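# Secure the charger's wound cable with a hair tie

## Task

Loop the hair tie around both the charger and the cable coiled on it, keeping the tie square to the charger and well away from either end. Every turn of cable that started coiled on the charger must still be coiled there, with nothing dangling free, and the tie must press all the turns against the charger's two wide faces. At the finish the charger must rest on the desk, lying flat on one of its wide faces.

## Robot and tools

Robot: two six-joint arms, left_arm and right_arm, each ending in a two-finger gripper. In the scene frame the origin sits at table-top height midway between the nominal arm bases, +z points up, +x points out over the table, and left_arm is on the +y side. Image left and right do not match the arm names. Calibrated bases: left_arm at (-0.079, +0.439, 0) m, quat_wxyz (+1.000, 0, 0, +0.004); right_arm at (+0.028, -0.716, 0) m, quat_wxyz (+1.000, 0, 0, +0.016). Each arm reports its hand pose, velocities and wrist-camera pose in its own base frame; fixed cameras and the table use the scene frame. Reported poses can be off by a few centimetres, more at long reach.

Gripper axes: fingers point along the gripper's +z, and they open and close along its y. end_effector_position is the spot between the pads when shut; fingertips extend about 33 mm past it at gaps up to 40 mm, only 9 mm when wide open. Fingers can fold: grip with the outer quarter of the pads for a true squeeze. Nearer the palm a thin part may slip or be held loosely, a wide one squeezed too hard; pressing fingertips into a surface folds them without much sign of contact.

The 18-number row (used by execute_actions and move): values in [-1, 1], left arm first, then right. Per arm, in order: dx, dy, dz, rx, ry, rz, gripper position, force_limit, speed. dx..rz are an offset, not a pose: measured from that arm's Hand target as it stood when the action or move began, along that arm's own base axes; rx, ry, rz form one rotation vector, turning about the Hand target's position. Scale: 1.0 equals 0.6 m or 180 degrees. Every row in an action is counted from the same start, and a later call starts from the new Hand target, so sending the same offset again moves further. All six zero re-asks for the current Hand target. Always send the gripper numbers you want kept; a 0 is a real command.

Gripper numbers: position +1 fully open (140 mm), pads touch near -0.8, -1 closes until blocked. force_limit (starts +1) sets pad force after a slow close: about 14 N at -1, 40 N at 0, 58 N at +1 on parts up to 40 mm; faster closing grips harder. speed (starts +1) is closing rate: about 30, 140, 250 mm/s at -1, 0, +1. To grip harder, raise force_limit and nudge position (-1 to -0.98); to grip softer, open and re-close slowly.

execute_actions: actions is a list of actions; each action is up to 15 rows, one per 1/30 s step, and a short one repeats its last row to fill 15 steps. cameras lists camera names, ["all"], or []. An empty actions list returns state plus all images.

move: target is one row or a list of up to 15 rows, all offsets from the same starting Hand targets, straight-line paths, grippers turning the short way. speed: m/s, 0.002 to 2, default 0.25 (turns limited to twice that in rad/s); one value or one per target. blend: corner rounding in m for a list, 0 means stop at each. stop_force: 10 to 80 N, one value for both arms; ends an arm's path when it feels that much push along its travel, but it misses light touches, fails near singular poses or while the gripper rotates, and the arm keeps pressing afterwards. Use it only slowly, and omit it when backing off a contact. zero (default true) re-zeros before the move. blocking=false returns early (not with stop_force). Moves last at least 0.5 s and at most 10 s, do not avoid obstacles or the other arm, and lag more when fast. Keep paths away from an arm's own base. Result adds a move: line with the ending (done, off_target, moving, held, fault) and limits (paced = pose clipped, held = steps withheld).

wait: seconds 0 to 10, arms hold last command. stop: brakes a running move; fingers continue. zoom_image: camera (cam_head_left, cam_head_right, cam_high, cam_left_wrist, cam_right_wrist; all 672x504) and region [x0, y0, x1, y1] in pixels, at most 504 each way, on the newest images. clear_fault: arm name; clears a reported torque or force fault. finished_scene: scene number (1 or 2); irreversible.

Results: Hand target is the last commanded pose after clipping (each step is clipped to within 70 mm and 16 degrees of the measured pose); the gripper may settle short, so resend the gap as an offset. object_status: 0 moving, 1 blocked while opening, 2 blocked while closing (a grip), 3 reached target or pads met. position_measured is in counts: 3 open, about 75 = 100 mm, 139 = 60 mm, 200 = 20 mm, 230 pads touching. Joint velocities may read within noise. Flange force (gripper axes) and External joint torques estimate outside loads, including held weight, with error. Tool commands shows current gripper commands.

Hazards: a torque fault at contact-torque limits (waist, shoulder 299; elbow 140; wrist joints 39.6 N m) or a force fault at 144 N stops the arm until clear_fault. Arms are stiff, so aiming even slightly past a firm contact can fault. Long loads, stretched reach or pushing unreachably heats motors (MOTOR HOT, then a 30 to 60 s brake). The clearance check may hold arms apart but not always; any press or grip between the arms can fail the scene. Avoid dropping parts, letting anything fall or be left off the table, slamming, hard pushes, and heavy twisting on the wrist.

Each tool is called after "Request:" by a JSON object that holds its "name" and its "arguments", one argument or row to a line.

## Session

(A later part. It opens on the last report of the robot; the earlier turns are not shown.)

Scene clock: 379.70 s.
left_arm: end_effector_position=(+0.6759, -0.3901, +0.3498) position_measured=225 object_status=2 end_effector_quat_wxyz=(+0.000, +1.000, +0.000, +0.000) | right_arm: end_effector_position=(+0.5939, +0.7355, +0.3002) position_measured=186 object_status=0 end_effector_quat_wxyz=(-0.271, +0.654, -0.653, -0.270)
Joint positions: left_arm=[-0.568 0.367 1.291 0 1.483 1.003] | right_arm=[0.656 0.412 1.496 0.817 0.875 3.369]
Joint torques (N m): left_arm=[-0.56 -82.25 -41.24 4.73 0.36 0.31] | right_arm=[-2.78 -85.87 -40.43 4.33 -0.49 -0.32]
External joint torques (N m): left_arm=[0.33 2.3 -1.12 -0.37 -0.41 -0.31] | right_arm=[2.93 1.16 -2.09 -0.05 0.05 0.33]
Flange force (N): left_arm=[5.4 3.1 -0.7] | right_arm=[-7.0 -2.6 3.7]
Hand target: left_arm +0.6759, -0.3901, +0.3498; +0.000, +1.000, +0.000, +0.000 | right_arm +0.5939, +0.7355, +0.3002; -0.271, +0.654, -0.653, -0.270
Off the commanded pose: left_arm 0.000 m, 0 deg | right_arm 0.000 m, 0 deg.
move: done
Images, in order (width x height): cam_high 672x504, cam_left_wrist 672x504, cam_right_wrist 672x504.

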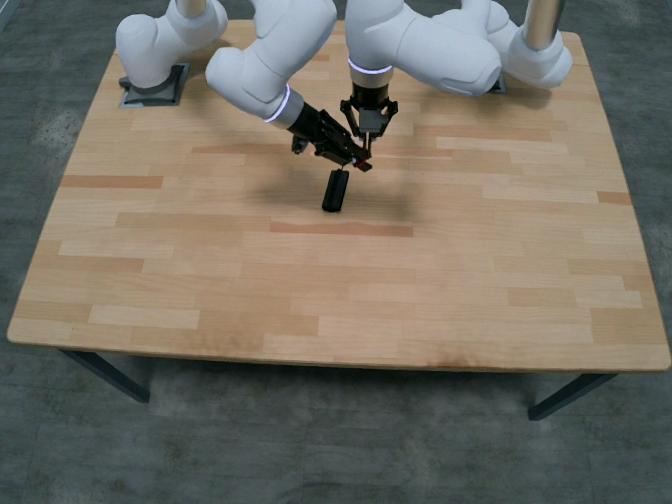

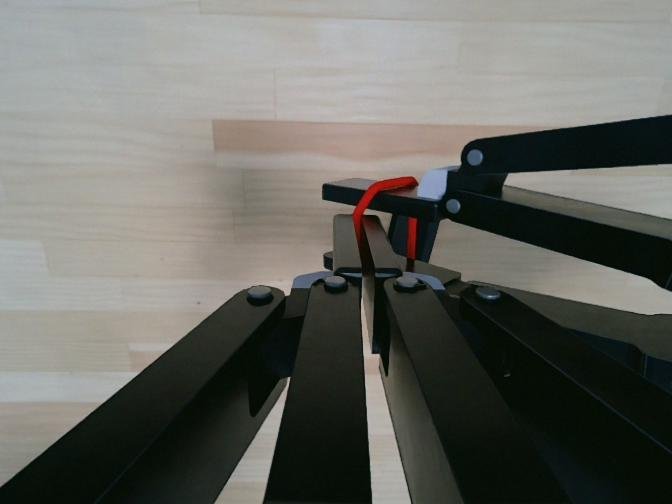

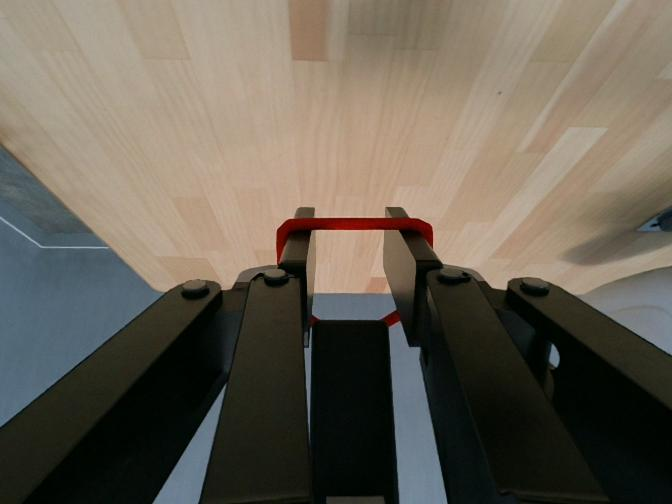

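Request:
{"name": "move", "arguments": {
  "target": [
    [0, 0, 0, 0, 0, 0, -0.7, -1, -1, 0, 0, 0, 0, 0, 0, -0.45, 0, -1]
  ],
  "cameras": ["cam_left_wrist", "cam_right_wrist"]
}}

Request:
{"name": "zoom_image", "arguments": {
  "camera": "cam_right_wrist",
  "region": [240, 130, 480, 330]
}}

Request:
{"name": "zoom_image", "arguments": {
  "camera": "cam_left_wrist",
  "region": [300, 150, 540, 350]
}}

Scene clock: 390.13 s.
left_arm: end_effector_position=(+0.6759, -0.3901, +0.3498) position_measured=217 object_status=3 end_effector_quat_wxyz=(+0.000, +1.000, +0.000, +0.000) | right_arm: end_effector_position=(+0.5939, +0.7355, +0.3002) position_measured=186 object_status=3 end_effector_quat_wxyz=(-0.271, +0.654, -0.653, -0.270)
Joint positions: left_arm=[-0.568 0.367 1.291 0 1.483 1.003] | right_arm=[0.656 0.412 1.496 0.817 0.875 3.369]
Joint torques (N m): left_arm=[-1.19 -81.12 -40.97 4.33 0.18 0.34] | right_arm=[-2.13 -87.04 -41.62 4.75 -0.74 -0.31]
External joint torques (N m): left_arm=[0.79 1.56 -1.27 0.01 -0.23 -0.34] | right_arm=[2.14 2.34 -0.95 -0.46 0.29 0.31]
Flange force (N): left_arm=[5.0 2.2 -1.4] | right_arm=[-5.3 -3.0 3.8]
Hand target: left_arm +0.6759, -0.3901, +0.3498; +0.000, +1.000, +0.000, +0.000 | right_arm +0.5939, +0.7355, +0.3002; -0.271, +0.654, -0.653, -0.270
Off the commanded pose: left_arm 0.000 m, 0 deg | right_arm 0.000 m, 0 deg.
move: done
Images, in order (width x height): cam_left_wrist 672x504, cam_right_wrist 672x504.

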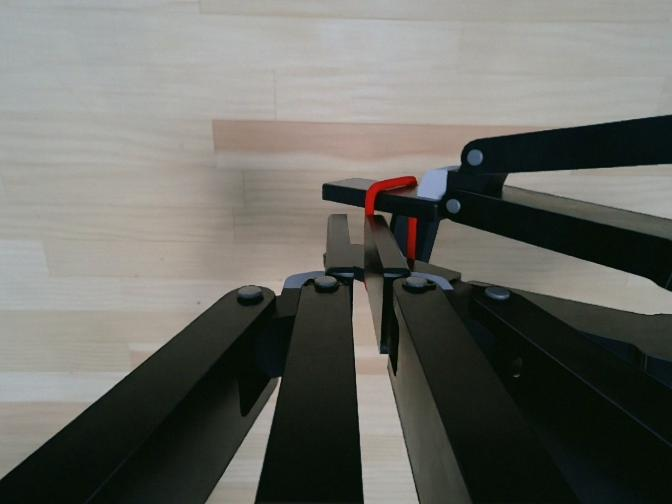

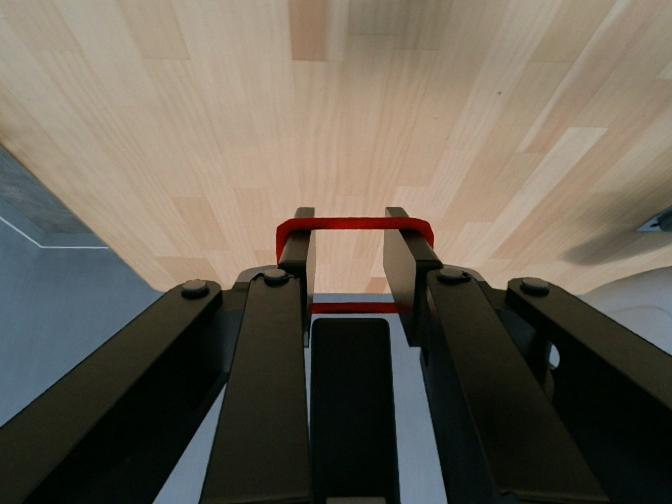

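Scaled by 2.100.

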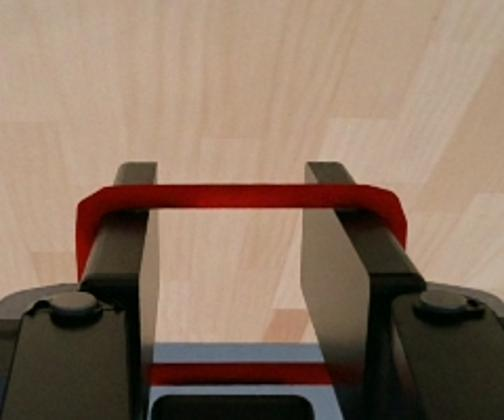

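Scaled by 2.100.

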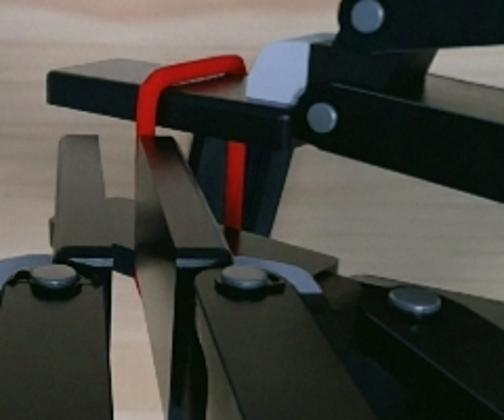

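Request:
{"name": "move", "arguments": {
  "target": [
    [0, 0, 0.12, 0, 0, 0, -0.7, -1, -1, 0, 0, 0, 0, 0, 0, -0.45, 0, -1],
    [0, 0.1, 0.2, 0, 0, 0, -0.7, -1, -1, 0, 0, 0, 0, 0, 0, -0.45, 0, -1]
  ],
  "blend": [0.02, 0],
  "speed": 0.12,
  "cameras": ["cam_left_wrist", "cam_right_wrist", "cam_high"]
}}

Request:
{"name": "zoom_image", "arguments": {
  "camera": "cam_right_wrist",
  "region": [240, 130, 480, 330]
}}

Scene clock: 395.07 s.
left_arm: end_effector_position=(+0.6759, -0.3301, +0.4698) position_measured=217 object_status=3 end_effector_quat_wxyz=(+0.000, +1.000, +0.000, +0.000) | right_arm: end_effector_position=(+0.5939, +0.7355, +0.3002) position_measured=186 object_status=3 end_effector_quat_wxyz=(-0.271, +0.654, -0.653, -0.270)
Joint positions: left_arm=[-0.5 0.321 1.139 0 1.681 1.071] | right_arm=[0.656 0.412 1.496 0.817 0.875 3.369]
Joint torques (N m): left_arm=[-1.12 -76.48 -40.74 4.31 0.18 0.33] | right_arm=[-2.03 -86.97 -41.65 4.77 -0.73 -0.31]
External joint torques (N m): left_arm=[0.42 1.45 -1.47 0.02 -0.24 -0.33] | right_arm=[2.02 1.98 -0.95 -0.46 0.28 0.31]
Flange force (N): left_arm=[5.4 2.5 -2.9] | right_arm=[-5.1 -2.6 3.3]
Hand target: left_arm +0.6759, -0.3301, +0.4698; +0.000, +1.000, +0.000, +0.000 | right_arm +0.5939, +0.7355, +0.3002; -0.271, +0.654, -0.653, -0.270
Off the commanded pose: left_arm 0.000 m, 0 deg | right_arm 0.000 m, 0 deg.
move: done
Images, in order (width x height): cam_high 672x504, cam_left_wrist 672x504, cam_right_wrist 672x504.

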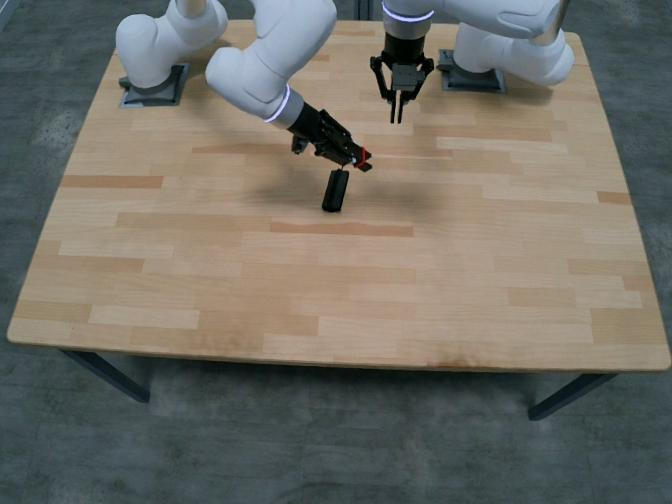

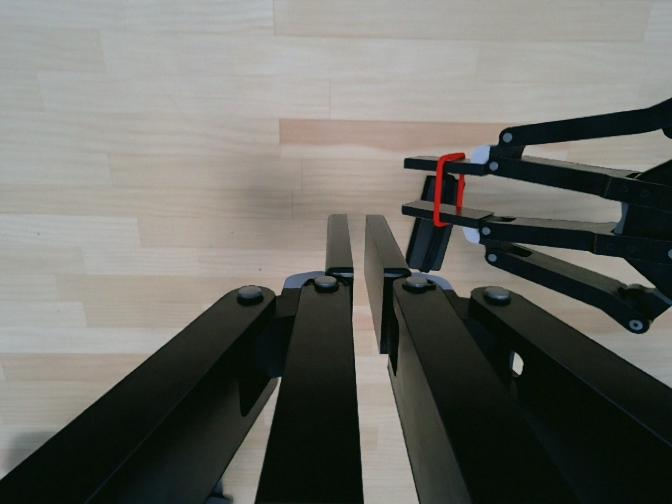

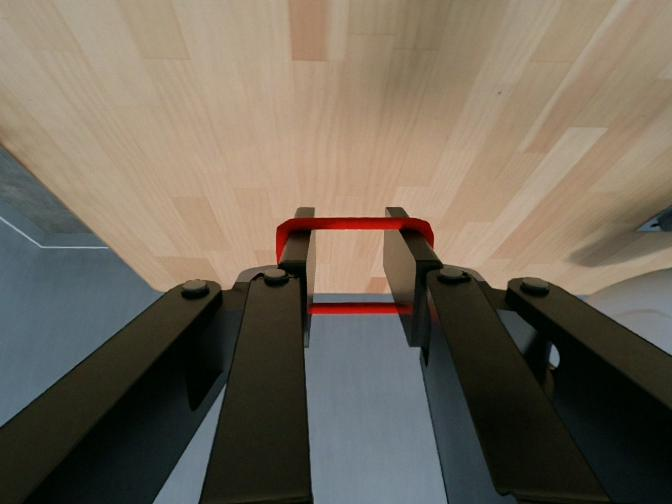

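Scaled by 2.100.

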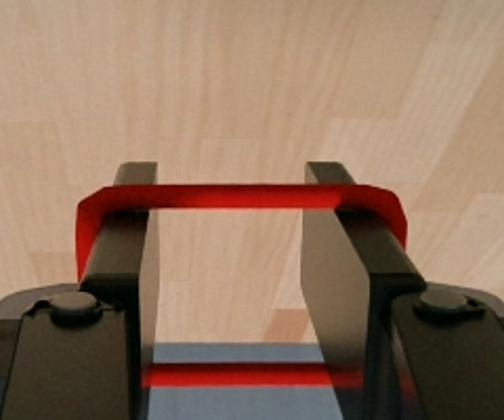

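Request:
{"name": "move", "arguments": {
  "target": [
    [0, 0, 0, 0, 0, 0, -0.7, -1, -1, 0, -0.333, 0.2, 0, 0, 0, -0.45, 0, -1],
    [-0.093, -0.217, -0.317, 0, 0, 0, -0.7, -1, -1, 0, -0.333, 0.2, 0, 0, 0, -0.45, 0, -1]
  ],
  "speed": 0.3,
  "cameras": ["all"]
}}

Request:
{"name": "zoom_image", "arguments": {
  "camera": "cam_right_wrist",
  "region": [240, 130, 480, 330]
}}

Scene clock: 405.47 s.
left_arm: end_effector_position=(+0.6202, -0.4603, +0.2797) position_measured=217 object_status=3 end_effector_quat_wxyz=(+0.000, +1.000, +0.000, +0.000) | right_arm: end_effector_position=(+0.5939, +0.5357, +0.4202) position_measured=186 object_status=3 end_effector_quat_wxyz=(-0.271, +0.654, -0.653, -0.270)
Joint positions: left_arm=[-0.683 0.371 1.412 0 1.357 0.888] | right_arm=[0.417 0.188 1.574 0.789 1.142 3.304]
Joint torques (N m): left_arm=[-1.16 -80.28 -40.06 4.22 0.14 0.34] | right_arm=[-1.92 -64.67 -42.42 5.28 -0.61 -0.28]
External joint torques (N m): left_arm=[1.12 0.98 -1.44 0.07 -0.19 -0.34] | right_arm=[1.93 1.95 -0.73 -0.51 0.29 0.28]
Flange force (N): left_arm=[4.4 2.0 -1.3] | right_arm=[-4.5 -3.0 2.4]
Hand target: left_arm +0.6201, -0.4603, +0.2796; +0.000, +1.000, +0.000, +0.000 | right_arm +0.5939, +0.5357, +0.4202; -0.271, +0.654, -0.653, -0.270
Off the commanded pose: left_arm 0.000 m, 0 deg | right_arm 0.000 m, 0 deg.
move: done

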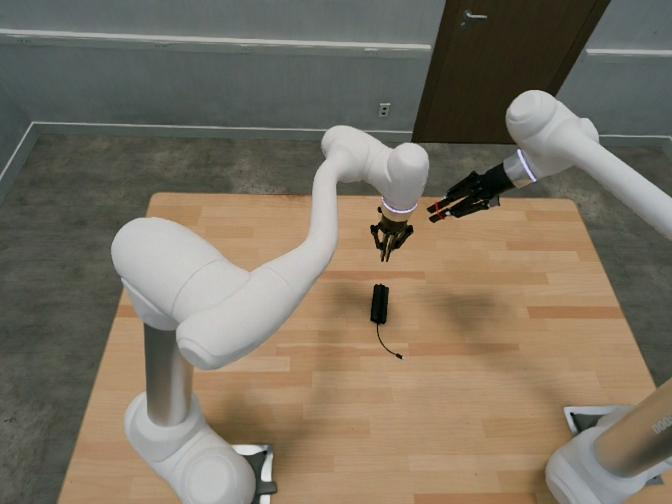

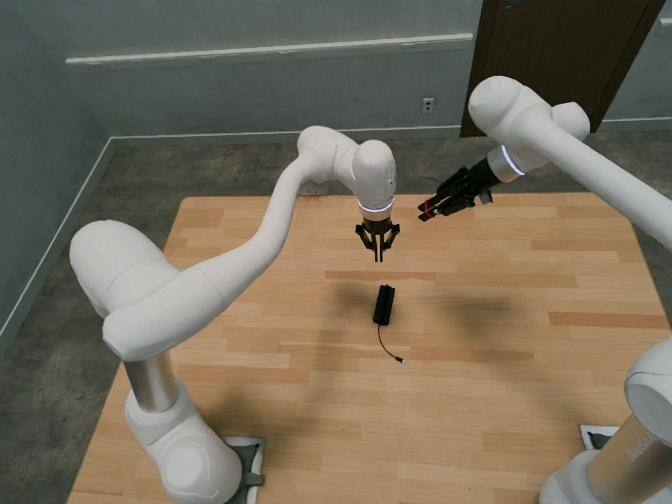

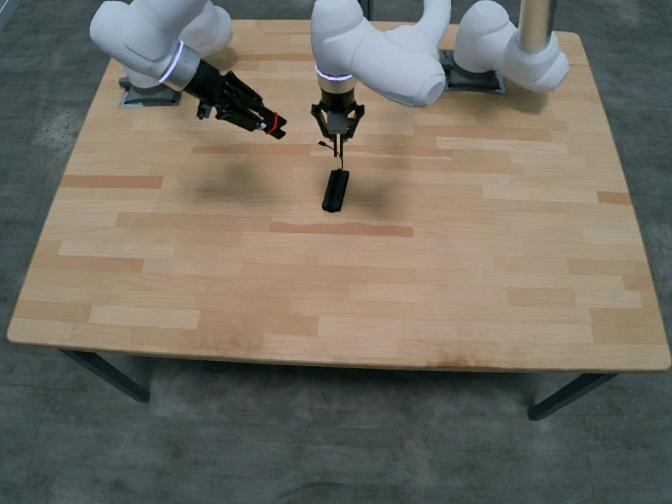

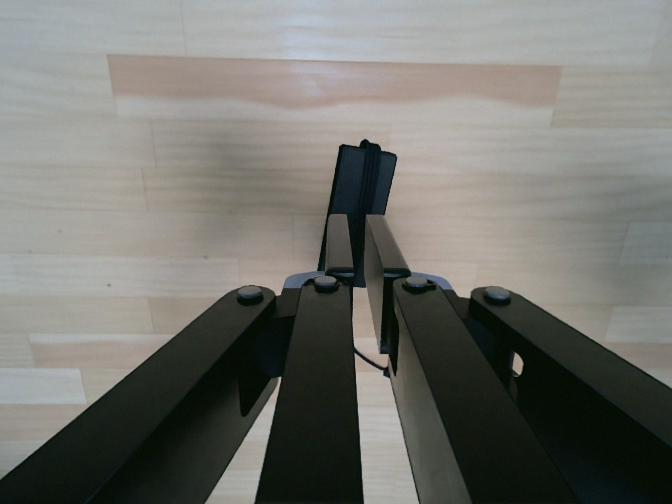

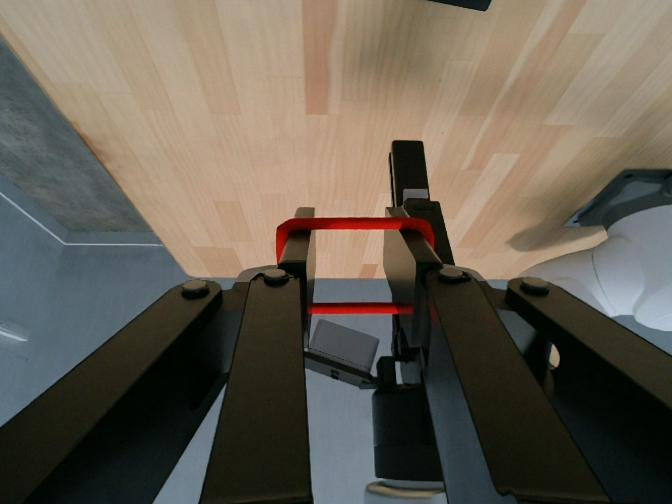

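Scaled by 2.100.

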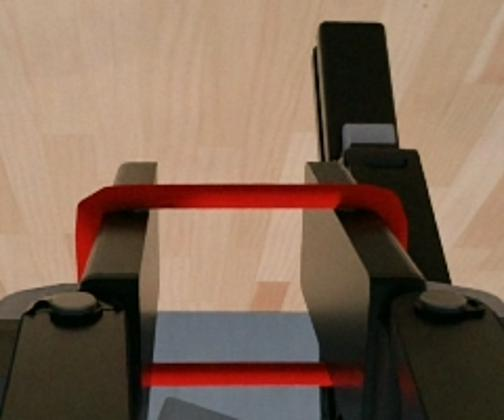

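Request:
{"name": "move", "arguments": {
  "target": [
    [0.05, 0, 0, 0, 0, 0, 1, 0, 0.5, 0, 0, 0, 0, 0, 0, -0.45, 0, -1]
  ],
  "speed": 0.3,
  "cameras": ["cam_left_wrist"]
}}

Request:
{"name": "zoom_image", "arguments": {
  "camera": "cam_left_wrist",
  "region": [260, 130, 480, 330]
}}

Scene clock: 411.53 s.
left_arm: end_effector_position=(+0.6502, -0.4603, +0.2796) position_measured=3 object_status=0 end_effector_quat_wxyz=(+0.000, +1.000, +0.000, +0.000) | right_arm: end_effector_position=(+0.5939, +0.5357, +0.4202) position_measured=186 object_status=3 end_effector_quat_wxyz=(-0.271, +0.654, -0.653, -0.270)
Joint positions: left_arm=[-0.659 0.41 1.356 0 1.374 0.911] | right_arm=[0.417 0.188 1.574 0.789 1.142 3.304]
Joint torques (N m): left_arm=[-1.39 -84.78 -40.14 4.19 0.18 0.3] | right_arm=[-2 -64.7 -42.51 5.28 -0.58 -0.3]
External joint torques (N m): left_arm=[1.34 0.86 -1.67 0.12 -0.23 -0.3] | right_arm=[2.02 1.72 -0.82 -0.48 0.25 0.3]
Flange force (N): left_arm=[5.0 1.9 -1.6] | right_arm=[-4.7 -2.7 2.3]
Hand target: left_arm +0.6501, -0.4603, +0.2796; +0.000, +1.000, +0.000, +0.000 | right_arm +0.5939, +0.5357, +0.4202; -0.271, +0.654, -0.653, -0.270
Off the commanded pose: left_arm 0.000 m, 0 deg | right_arm 0.000 m, 0 deg.
move: done
Images, in order (width x height): cam_left_wrist 672x504.

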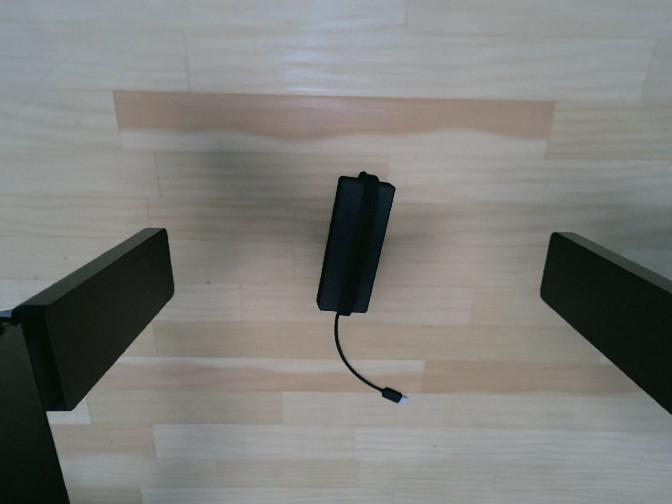

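Scaled by 2.291.

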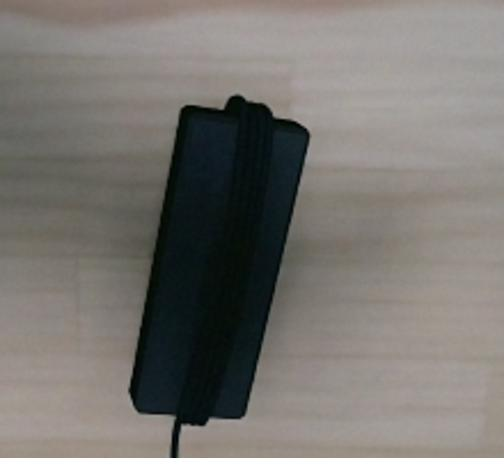

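Request:
{"name": "move", "arguments": {
  "target": [
    [-0.1937, -0.0095, -0.266, 0, 0, -0.0444, 0.3, 0, 0, 0, 0, 0, 0, 0, 0, -0.45, 0, -1]
  ],
  "speed": 0.25,
  "cameras": ["cam_left_wrist", "cam_high"]
}}

Request:
{"name": "zoom_image", "arguments": {
  "camera": "cam_left_wrist",
  "region": [200, 50, 520, 370]
}}

Scene clock: 430.00 s.
left_arm: end_effector_position=(+0.5339, -0.4660, +0.1201) position_measured=91 object_status=3 end_effector_quat_wxyz=(+0.000, +0.998, -0.070, +0.000) | right_arm: end_effector_position=(+0.5939, +0.5357, +0.4202) position_measured=186 object_status=3 end_effector_quat_wxyz=(-0.271, +0.654, -0.653, -0.270)
Joint positions: left_arm=[-0.766 0.368 1.724 0 1.049 0.944] | right_arm=[0.417 0.188 1.574 0.789 1.142 3.304]
Joint torques (N m): left_arm=[-0.8 -76.31 -35.57 3.7 0.18 0.37] | right_arm=[-2.17 -64.17 -42.34 5.3 -0.58 -0.29]
External joint torques (N m): left_arm=[0.85 1.68 -1.34 0.11 -0.23 -0.37] | right_arm=[2.3 1.21 -0.98 -0.51 0.26 0.29]
Flange force (N): left_arm=[4.6 2.2 0.6] | right_arm=[-5.1 -2.1 2.1]
Hand target: left_arm +0.5339, -0.4660, +0.1200; +0.000, +0.998, -0.070, +0.000 | right_arm +0.5939, +0.5357, +0.4202; -0.271, +0.654, -0.653, -0.270
Off the commanded pose: left_arm 0.000 m, 0 deg | right_arm 0.000 m, 0 deg.
move: done
Images, in order (width x height): cam_high 672x504, cam_left_wrist 672x504.

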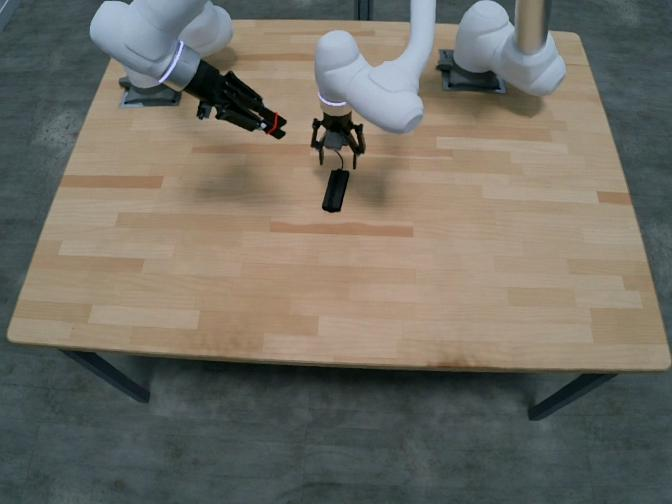

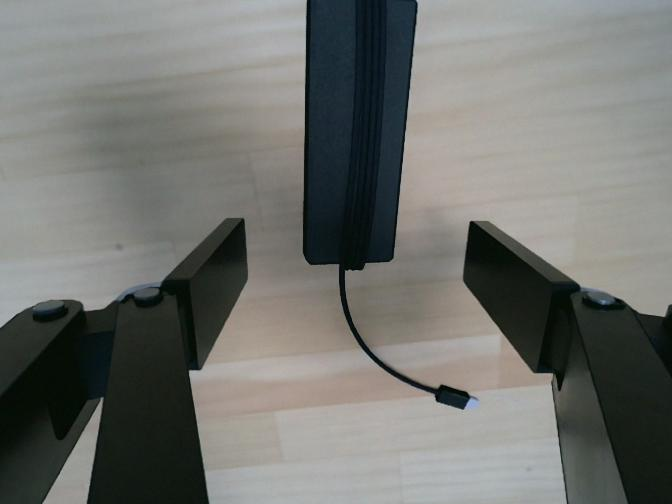

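Scaled by 1.575.

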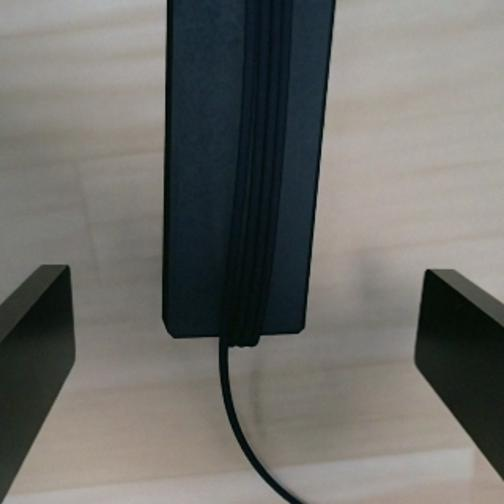

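Request:
{"name": "move", "arguments": {
  "target": [
    [0, 0, -0.1233, 0, 0, -0.01, 0.3, 0, 0, 0, 0, 0, 0, 0, 0, -0.45, 0, -1]
  ],
  "speed": 0.08,
  "cameras": ["cam_left_wrist"]
}}

Request:
{"name": "zoom_image", "arguments": {
  "camera": "cam_left_wrist",
  "region": [200, 150, 520, 390]
}}

Scene clock: 440.67 s.
left_arm: end_effector_position=(+0.5339, -0.4660, +0.0461) position_measured=91 object_status=3 end_effector_quat_wxyz=(+0.000, +0.996, -0.085, +0.000) | right_arm: end_effector_position=(+0.5939, +0.5357, +0.4202) position_measured=186 object_status=3 end_effector_quat_wxyz=(-0.271, +0.654, -0.653, -0.270)
Joint positions: left_arm=[-0.766 0.435 1.782 0 0.925 0.975] | right_arm=[0.417 0.188 1.574 0.789 1.142 3.304]
Joint torques (N m): left_arm=[-1.33 -78.9 -32.82 3.38 0.16 0.31] | right_arm=[-1.83 -64.64 -42.37 5.29 -0.58 -0.28]
External joint torques (N m): left_arm=[1.64 0.89 -1.09 0.12 -0.21 -0.31] | right_arm=[1.8 1.52 -0.96 -0.48 0.25 0.28]
Flange force (N): left_arm=[3.9 0.1 0.5] | right_arm=[-4.6 -2.8 1.9]
Hand target: left_arm +0.5339, -0.4660, +0.0460; +0.000, +0.996, -0.085, +0.000 | right_arm +0.5939, +0.5357, +0.4202; -0.271, +0.654, -0.653, -0.270
Off the commanded pose: left_arm 0.000 m, 0 deg | right_arm 0.000 m, 0 deg.
move: done
Images, in order (width x height): cam_left_wrist 672x504.

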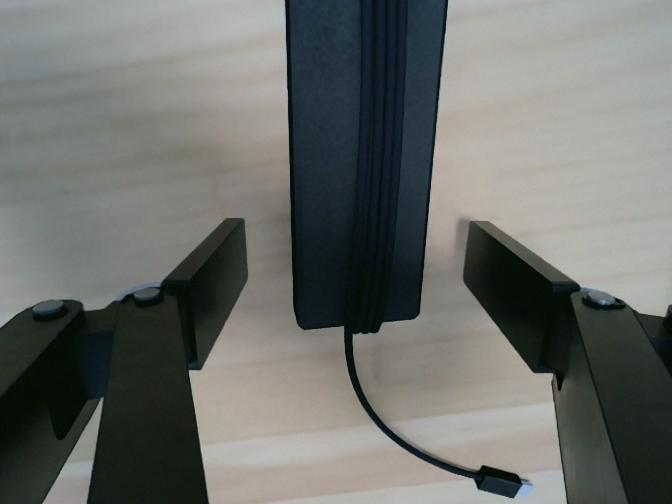

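Scaled by 1.575.

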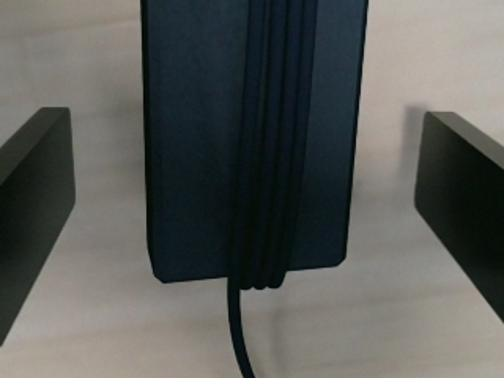

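Request:
{"name": "move", "arguments": {
  "target": [
    [0, 0, 0, 0, 0, 0, -1, 0, -1, 0, 0, 0, 0, 0, 0, -0.45, 0, -1]
  ],
  "speed": 0.08,
  "cameras": ["cam_left_wrist"]
}}

Request:
{"name": "zoom_image", "arguments": {
  "camera": "cam_left_wrist",
  "region": [200, 150, 520, 390]
}}

Scene clock: 447.10 s.
left_arm: end_effector_position=(+0.5339, -0.4660, +0.0460) position_measured=150 object_status=0 end_effector_quat_wxyz=(+0.000, +0.996, -0.085, +0.000) | right_arm: end_effector_position=(+0.5939, +0.5357, +0.4202) position_measured=186 object_status=3 end_effector_quat_wxyz=(-0.271, +0.654, -0.653, -0.270)
Joint positions: left_arm=[-0.766 0.435 1.782 0 0.925 0.975] | right_arm=[0.417 0.188 1.574 0.789 1.142 3.304]
Joint torques (N m): left_arm=[-0.88 -72.88 -28.29 3.61 0.28 0.28] | right_arm=[-1.9 -64.69 -42.36 5.25 -0.59 -0.31]
External joint torques (N m): left_arm=[0.96 -5.26 -5.68 -0.1 -0.33 -0.28] | right_arm=[1.86 0.84 -1.26 -0.43 0.26 0.31]
Flange force (N): left_arm=[4.5 1.6 -8.5] | right_arm=[-5.0 -2.3 1.4]
Hand target: left_arm +0.5339, -0.4660, +0.0460; +0.000, +0.996, -0.085, +0.000 | right_arm +0.5939, +0.5357, +0.4202; -0.271, +0.654, -0.653, -0.270
Off the commanded pose: left_arm 0.000 m, 0 deg | right_arm 0.000 m, 0 deg.
move: done
Images, in order (width x height): cam_left_wrist 672x504.

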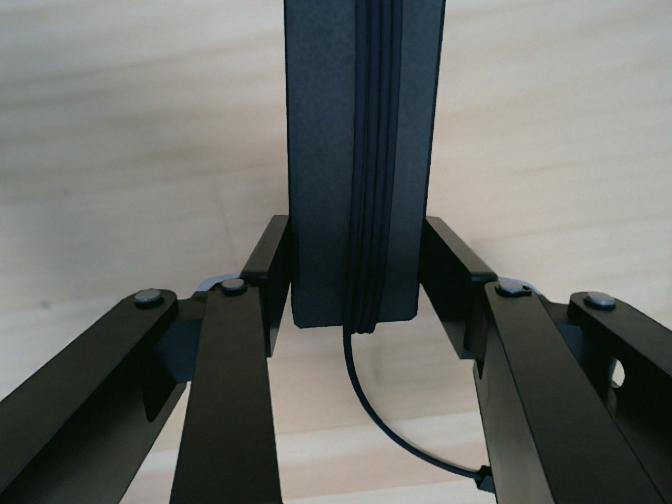

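Scaled by 1.575.

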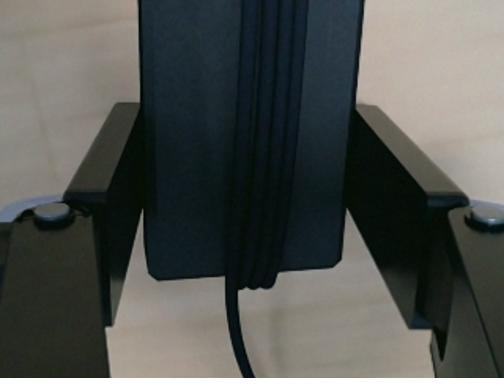

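Request:
{"name": "move", "arguments": {
  "target": [
    [0, 0, 0.1, 0, 0, 0, -1, 0, -1, 0, 0, 0, 0, 0, 0, -0.45, 0, -1]
  ],
  "speed": 0.06,
  "cameras": ["all"]
}}

Request:
{"name": "zoom_image", "arguments": {
  "camera": "cam_left_wrist",
  "region": [200, 150, 520, 390]
}}

Request:
{"name": "zoom_image", "arguments": {
  "camera": "cam_high",
  "region": [250, 80, 410, 240]
}}

Scene clock: 452.30 s.
left_arm: end_effector_position=(+0.5339, -0.4660, +0.1060) position_measured=150 object_status=2 end_effector_quat_wxyz=(+0.000, +0.996, -0.085, +0.000) | right_arm: end_effector_position=(+0.5939, +0.5357, +0.4202) position_measured=186 object_status=3 end_effector_quat_wxyz=(-0.271, +0.654, -0.653, -0.270)
Joint positions: left_arm=[-0.766 0.38 1.736 0 1.025 0.975] | right_arm=[0.417 0.188 1.574 0.789 1.142 3.304]
Joint torques (N m): left_arm=[-1.31 -78.55 -36.41 3.71 0.09 0.34] | right_arm=[-1.96 -64.6 -42.3 5.26 -0.62 -0.32]
External joint torques (N m): left_arm=[1.21 3.34 0.03 0.04 -0.13 -0.34] | right_arm=[2 1.74 -0.91 -0.48 0.3 0.33]
Flange force (N): left_arm=[4.5 1.3 3.1] | right_arm=[-4.9 -2.9 2.2]
Hand target: left_arm +0.5339, -0.4660, +0.1060; +0.000, +0.996, -0.085, +0.000 | right_arm +0.5939, +0.5357, +0.4202; -0.271, +0.654, -0.653, -0.270
Off the commanded pose: left_arm 0.000 m, 0 deg | right_arm 0.000 m, 0 deg.
move: done

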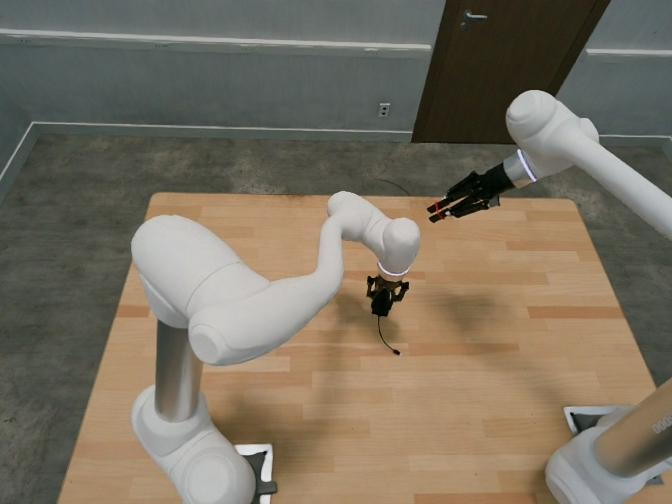

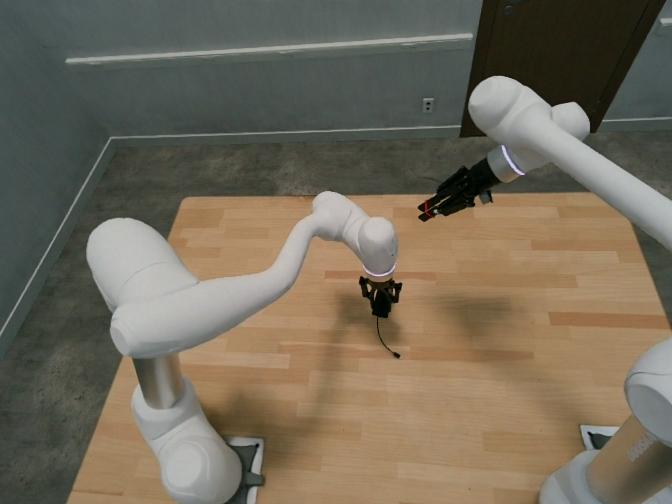

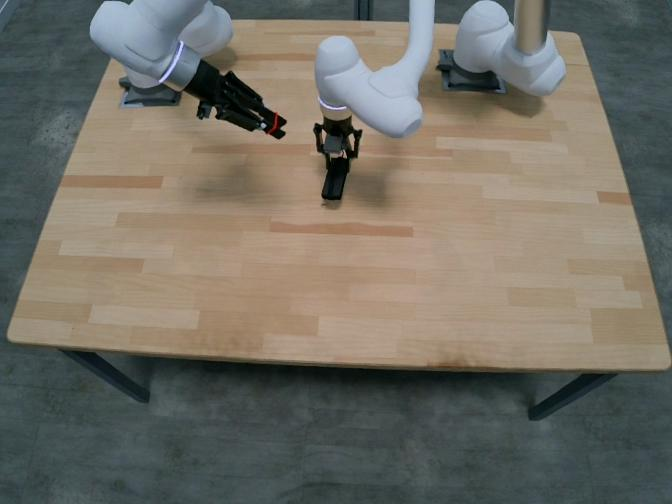

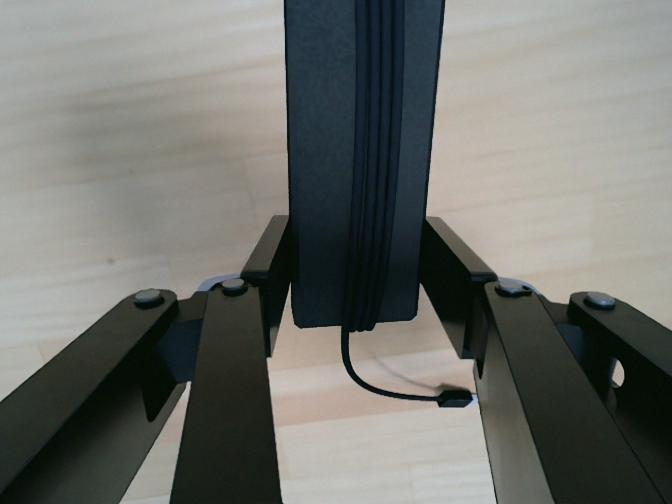

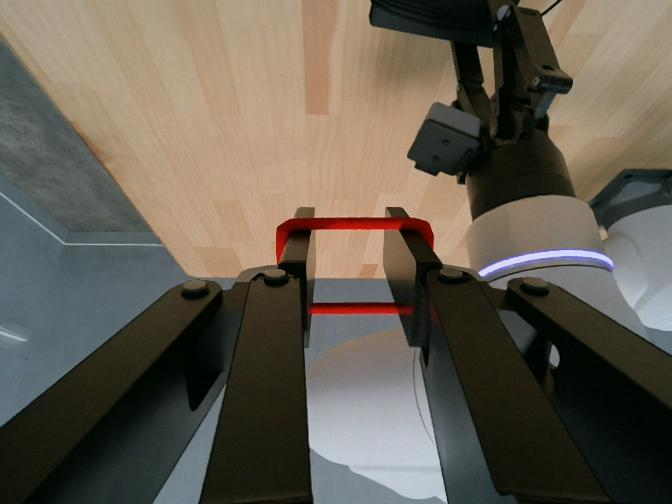

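Scaled by 1.575.

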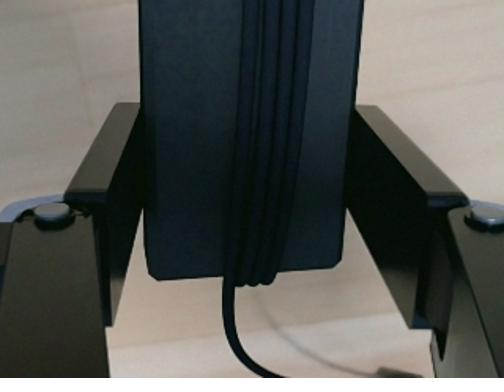

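Scaled by 3.150.

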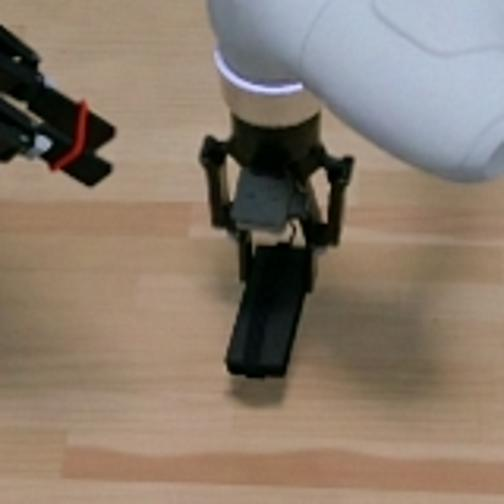

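Request:
{"name": "move", "arguments": {
  "target": [
    [0, 0, 0.3, 0, 0, 0, -1, 0, -1, 0, -0.25, 0, 0, 0, 0, -0.45, 0, -1],
    [0.17, 0.1033, 0.3733, 0, 0, -0.4378, -1, 0, -1, -0.073, -0.16, -0.2, 0.25, 0, 0, -0.45, 0, -1]
  ],
  "speed": 0.2,
  "blend": [0.03, 0],
  "cameras": ["all"]
}}

Scene clock: 472.40 s.
left_arm: end_effector_position=(+0.6359, -0.4040, +0.3300) position_measured=150 object_status=2 end_effector_quat_wxyz=(+0.000, +0.716, -0.698, +0.000) | right_arm: end_effector_position=(+0.5501, +0.4397, +0.3002) position_measured=186 object_status=3 end_effector_quat_wxyz=(+0.500, -0.500, +0.500, +0.499)
Joint positions: left_arm=[-0.612 0.327 1.382 -0.001 1.433 2.505] | right_arm=[0.131 0.344 2.121 1.673 1.488 2.243]
Joint torques (N m): left_arm=[-1.12 -79.21 -42.21 4.07 0.17 0.44] | right_arm=[-2.1 -67.89 -29.96 1.89 1.95 -0.33]
External joint torques (N m): left_arm=[0.98 3.72 0.17 0.2 -0.21 -0.44] | right_arm=[2.24 1.91 -0.46 -0.43 0.26 0.33]
Flange force (N): left_arm=[2.5 -5.0 1.5] | right_arm=[1.9 -2.9 3.7]
Hand target: left_arm +0.6359, -0.4040, +0.3300; +0.000, +0.716, -0.698, +0.000 | right_arm +0.5501, +0.4397, +0.3002; +0.500, -0.500, +0.500, +0.499
Off the commanded pose: left_arm 0.000 m, 0 deg | right_arm 0.000 m, 0 deg.
move: done

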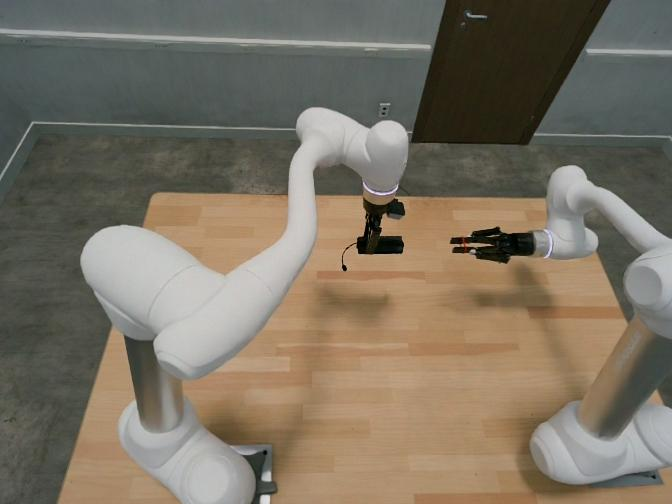

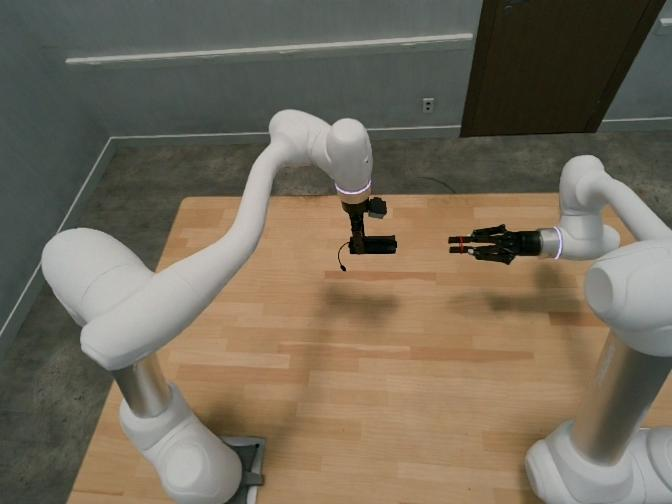

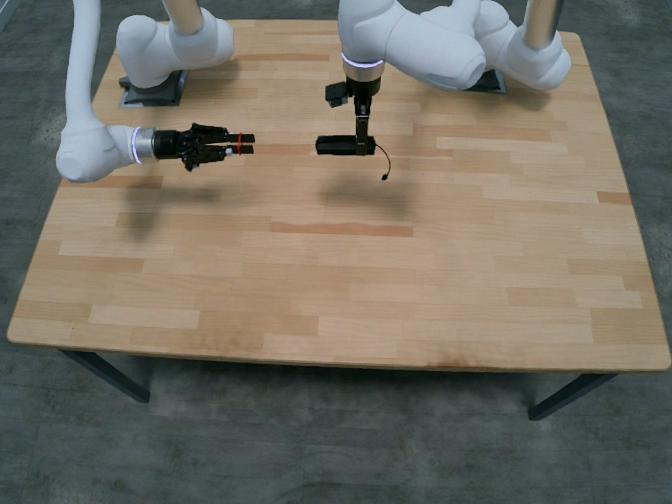

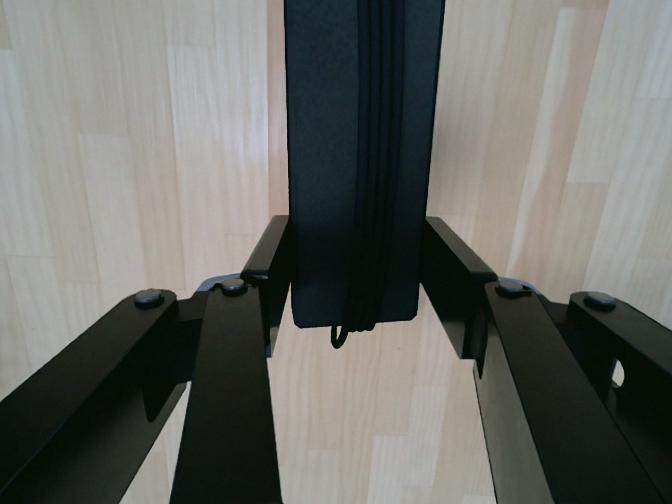

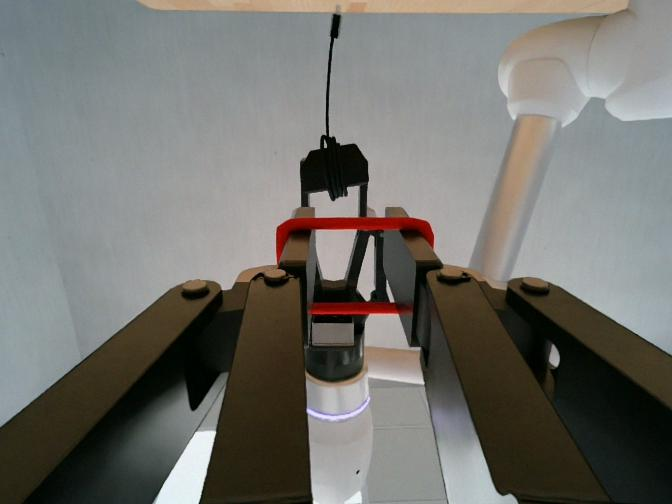

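Request:
{"name": "zoom_image", "arguments": {
  "camera": "cam_right_wrist",
  "region": [260, 120, 420, 280]
}}

Request:
{"name": "zoom_image", "arguments": {
  "camera": "cam_high",
  "region": [220, 80, 420, 200]
}}

Request:
{"name": "zoom_image", "arguments": {
  "camera": "cam_head_left",
  "region": [320, 200, 520, 300]
}}

Scaled by 3.150.

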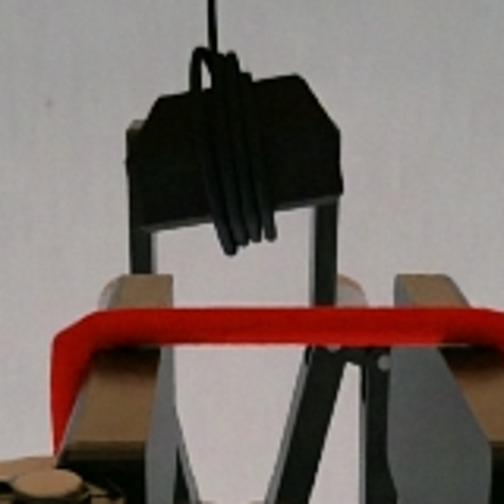

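Scaled by 2.520.

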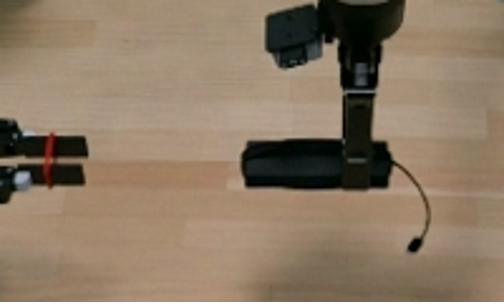

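Scaled by 2.520.

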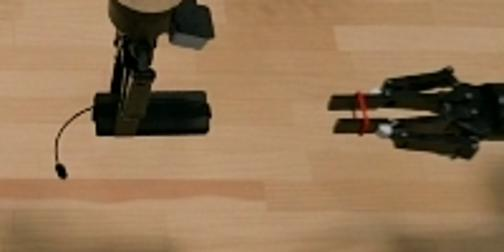

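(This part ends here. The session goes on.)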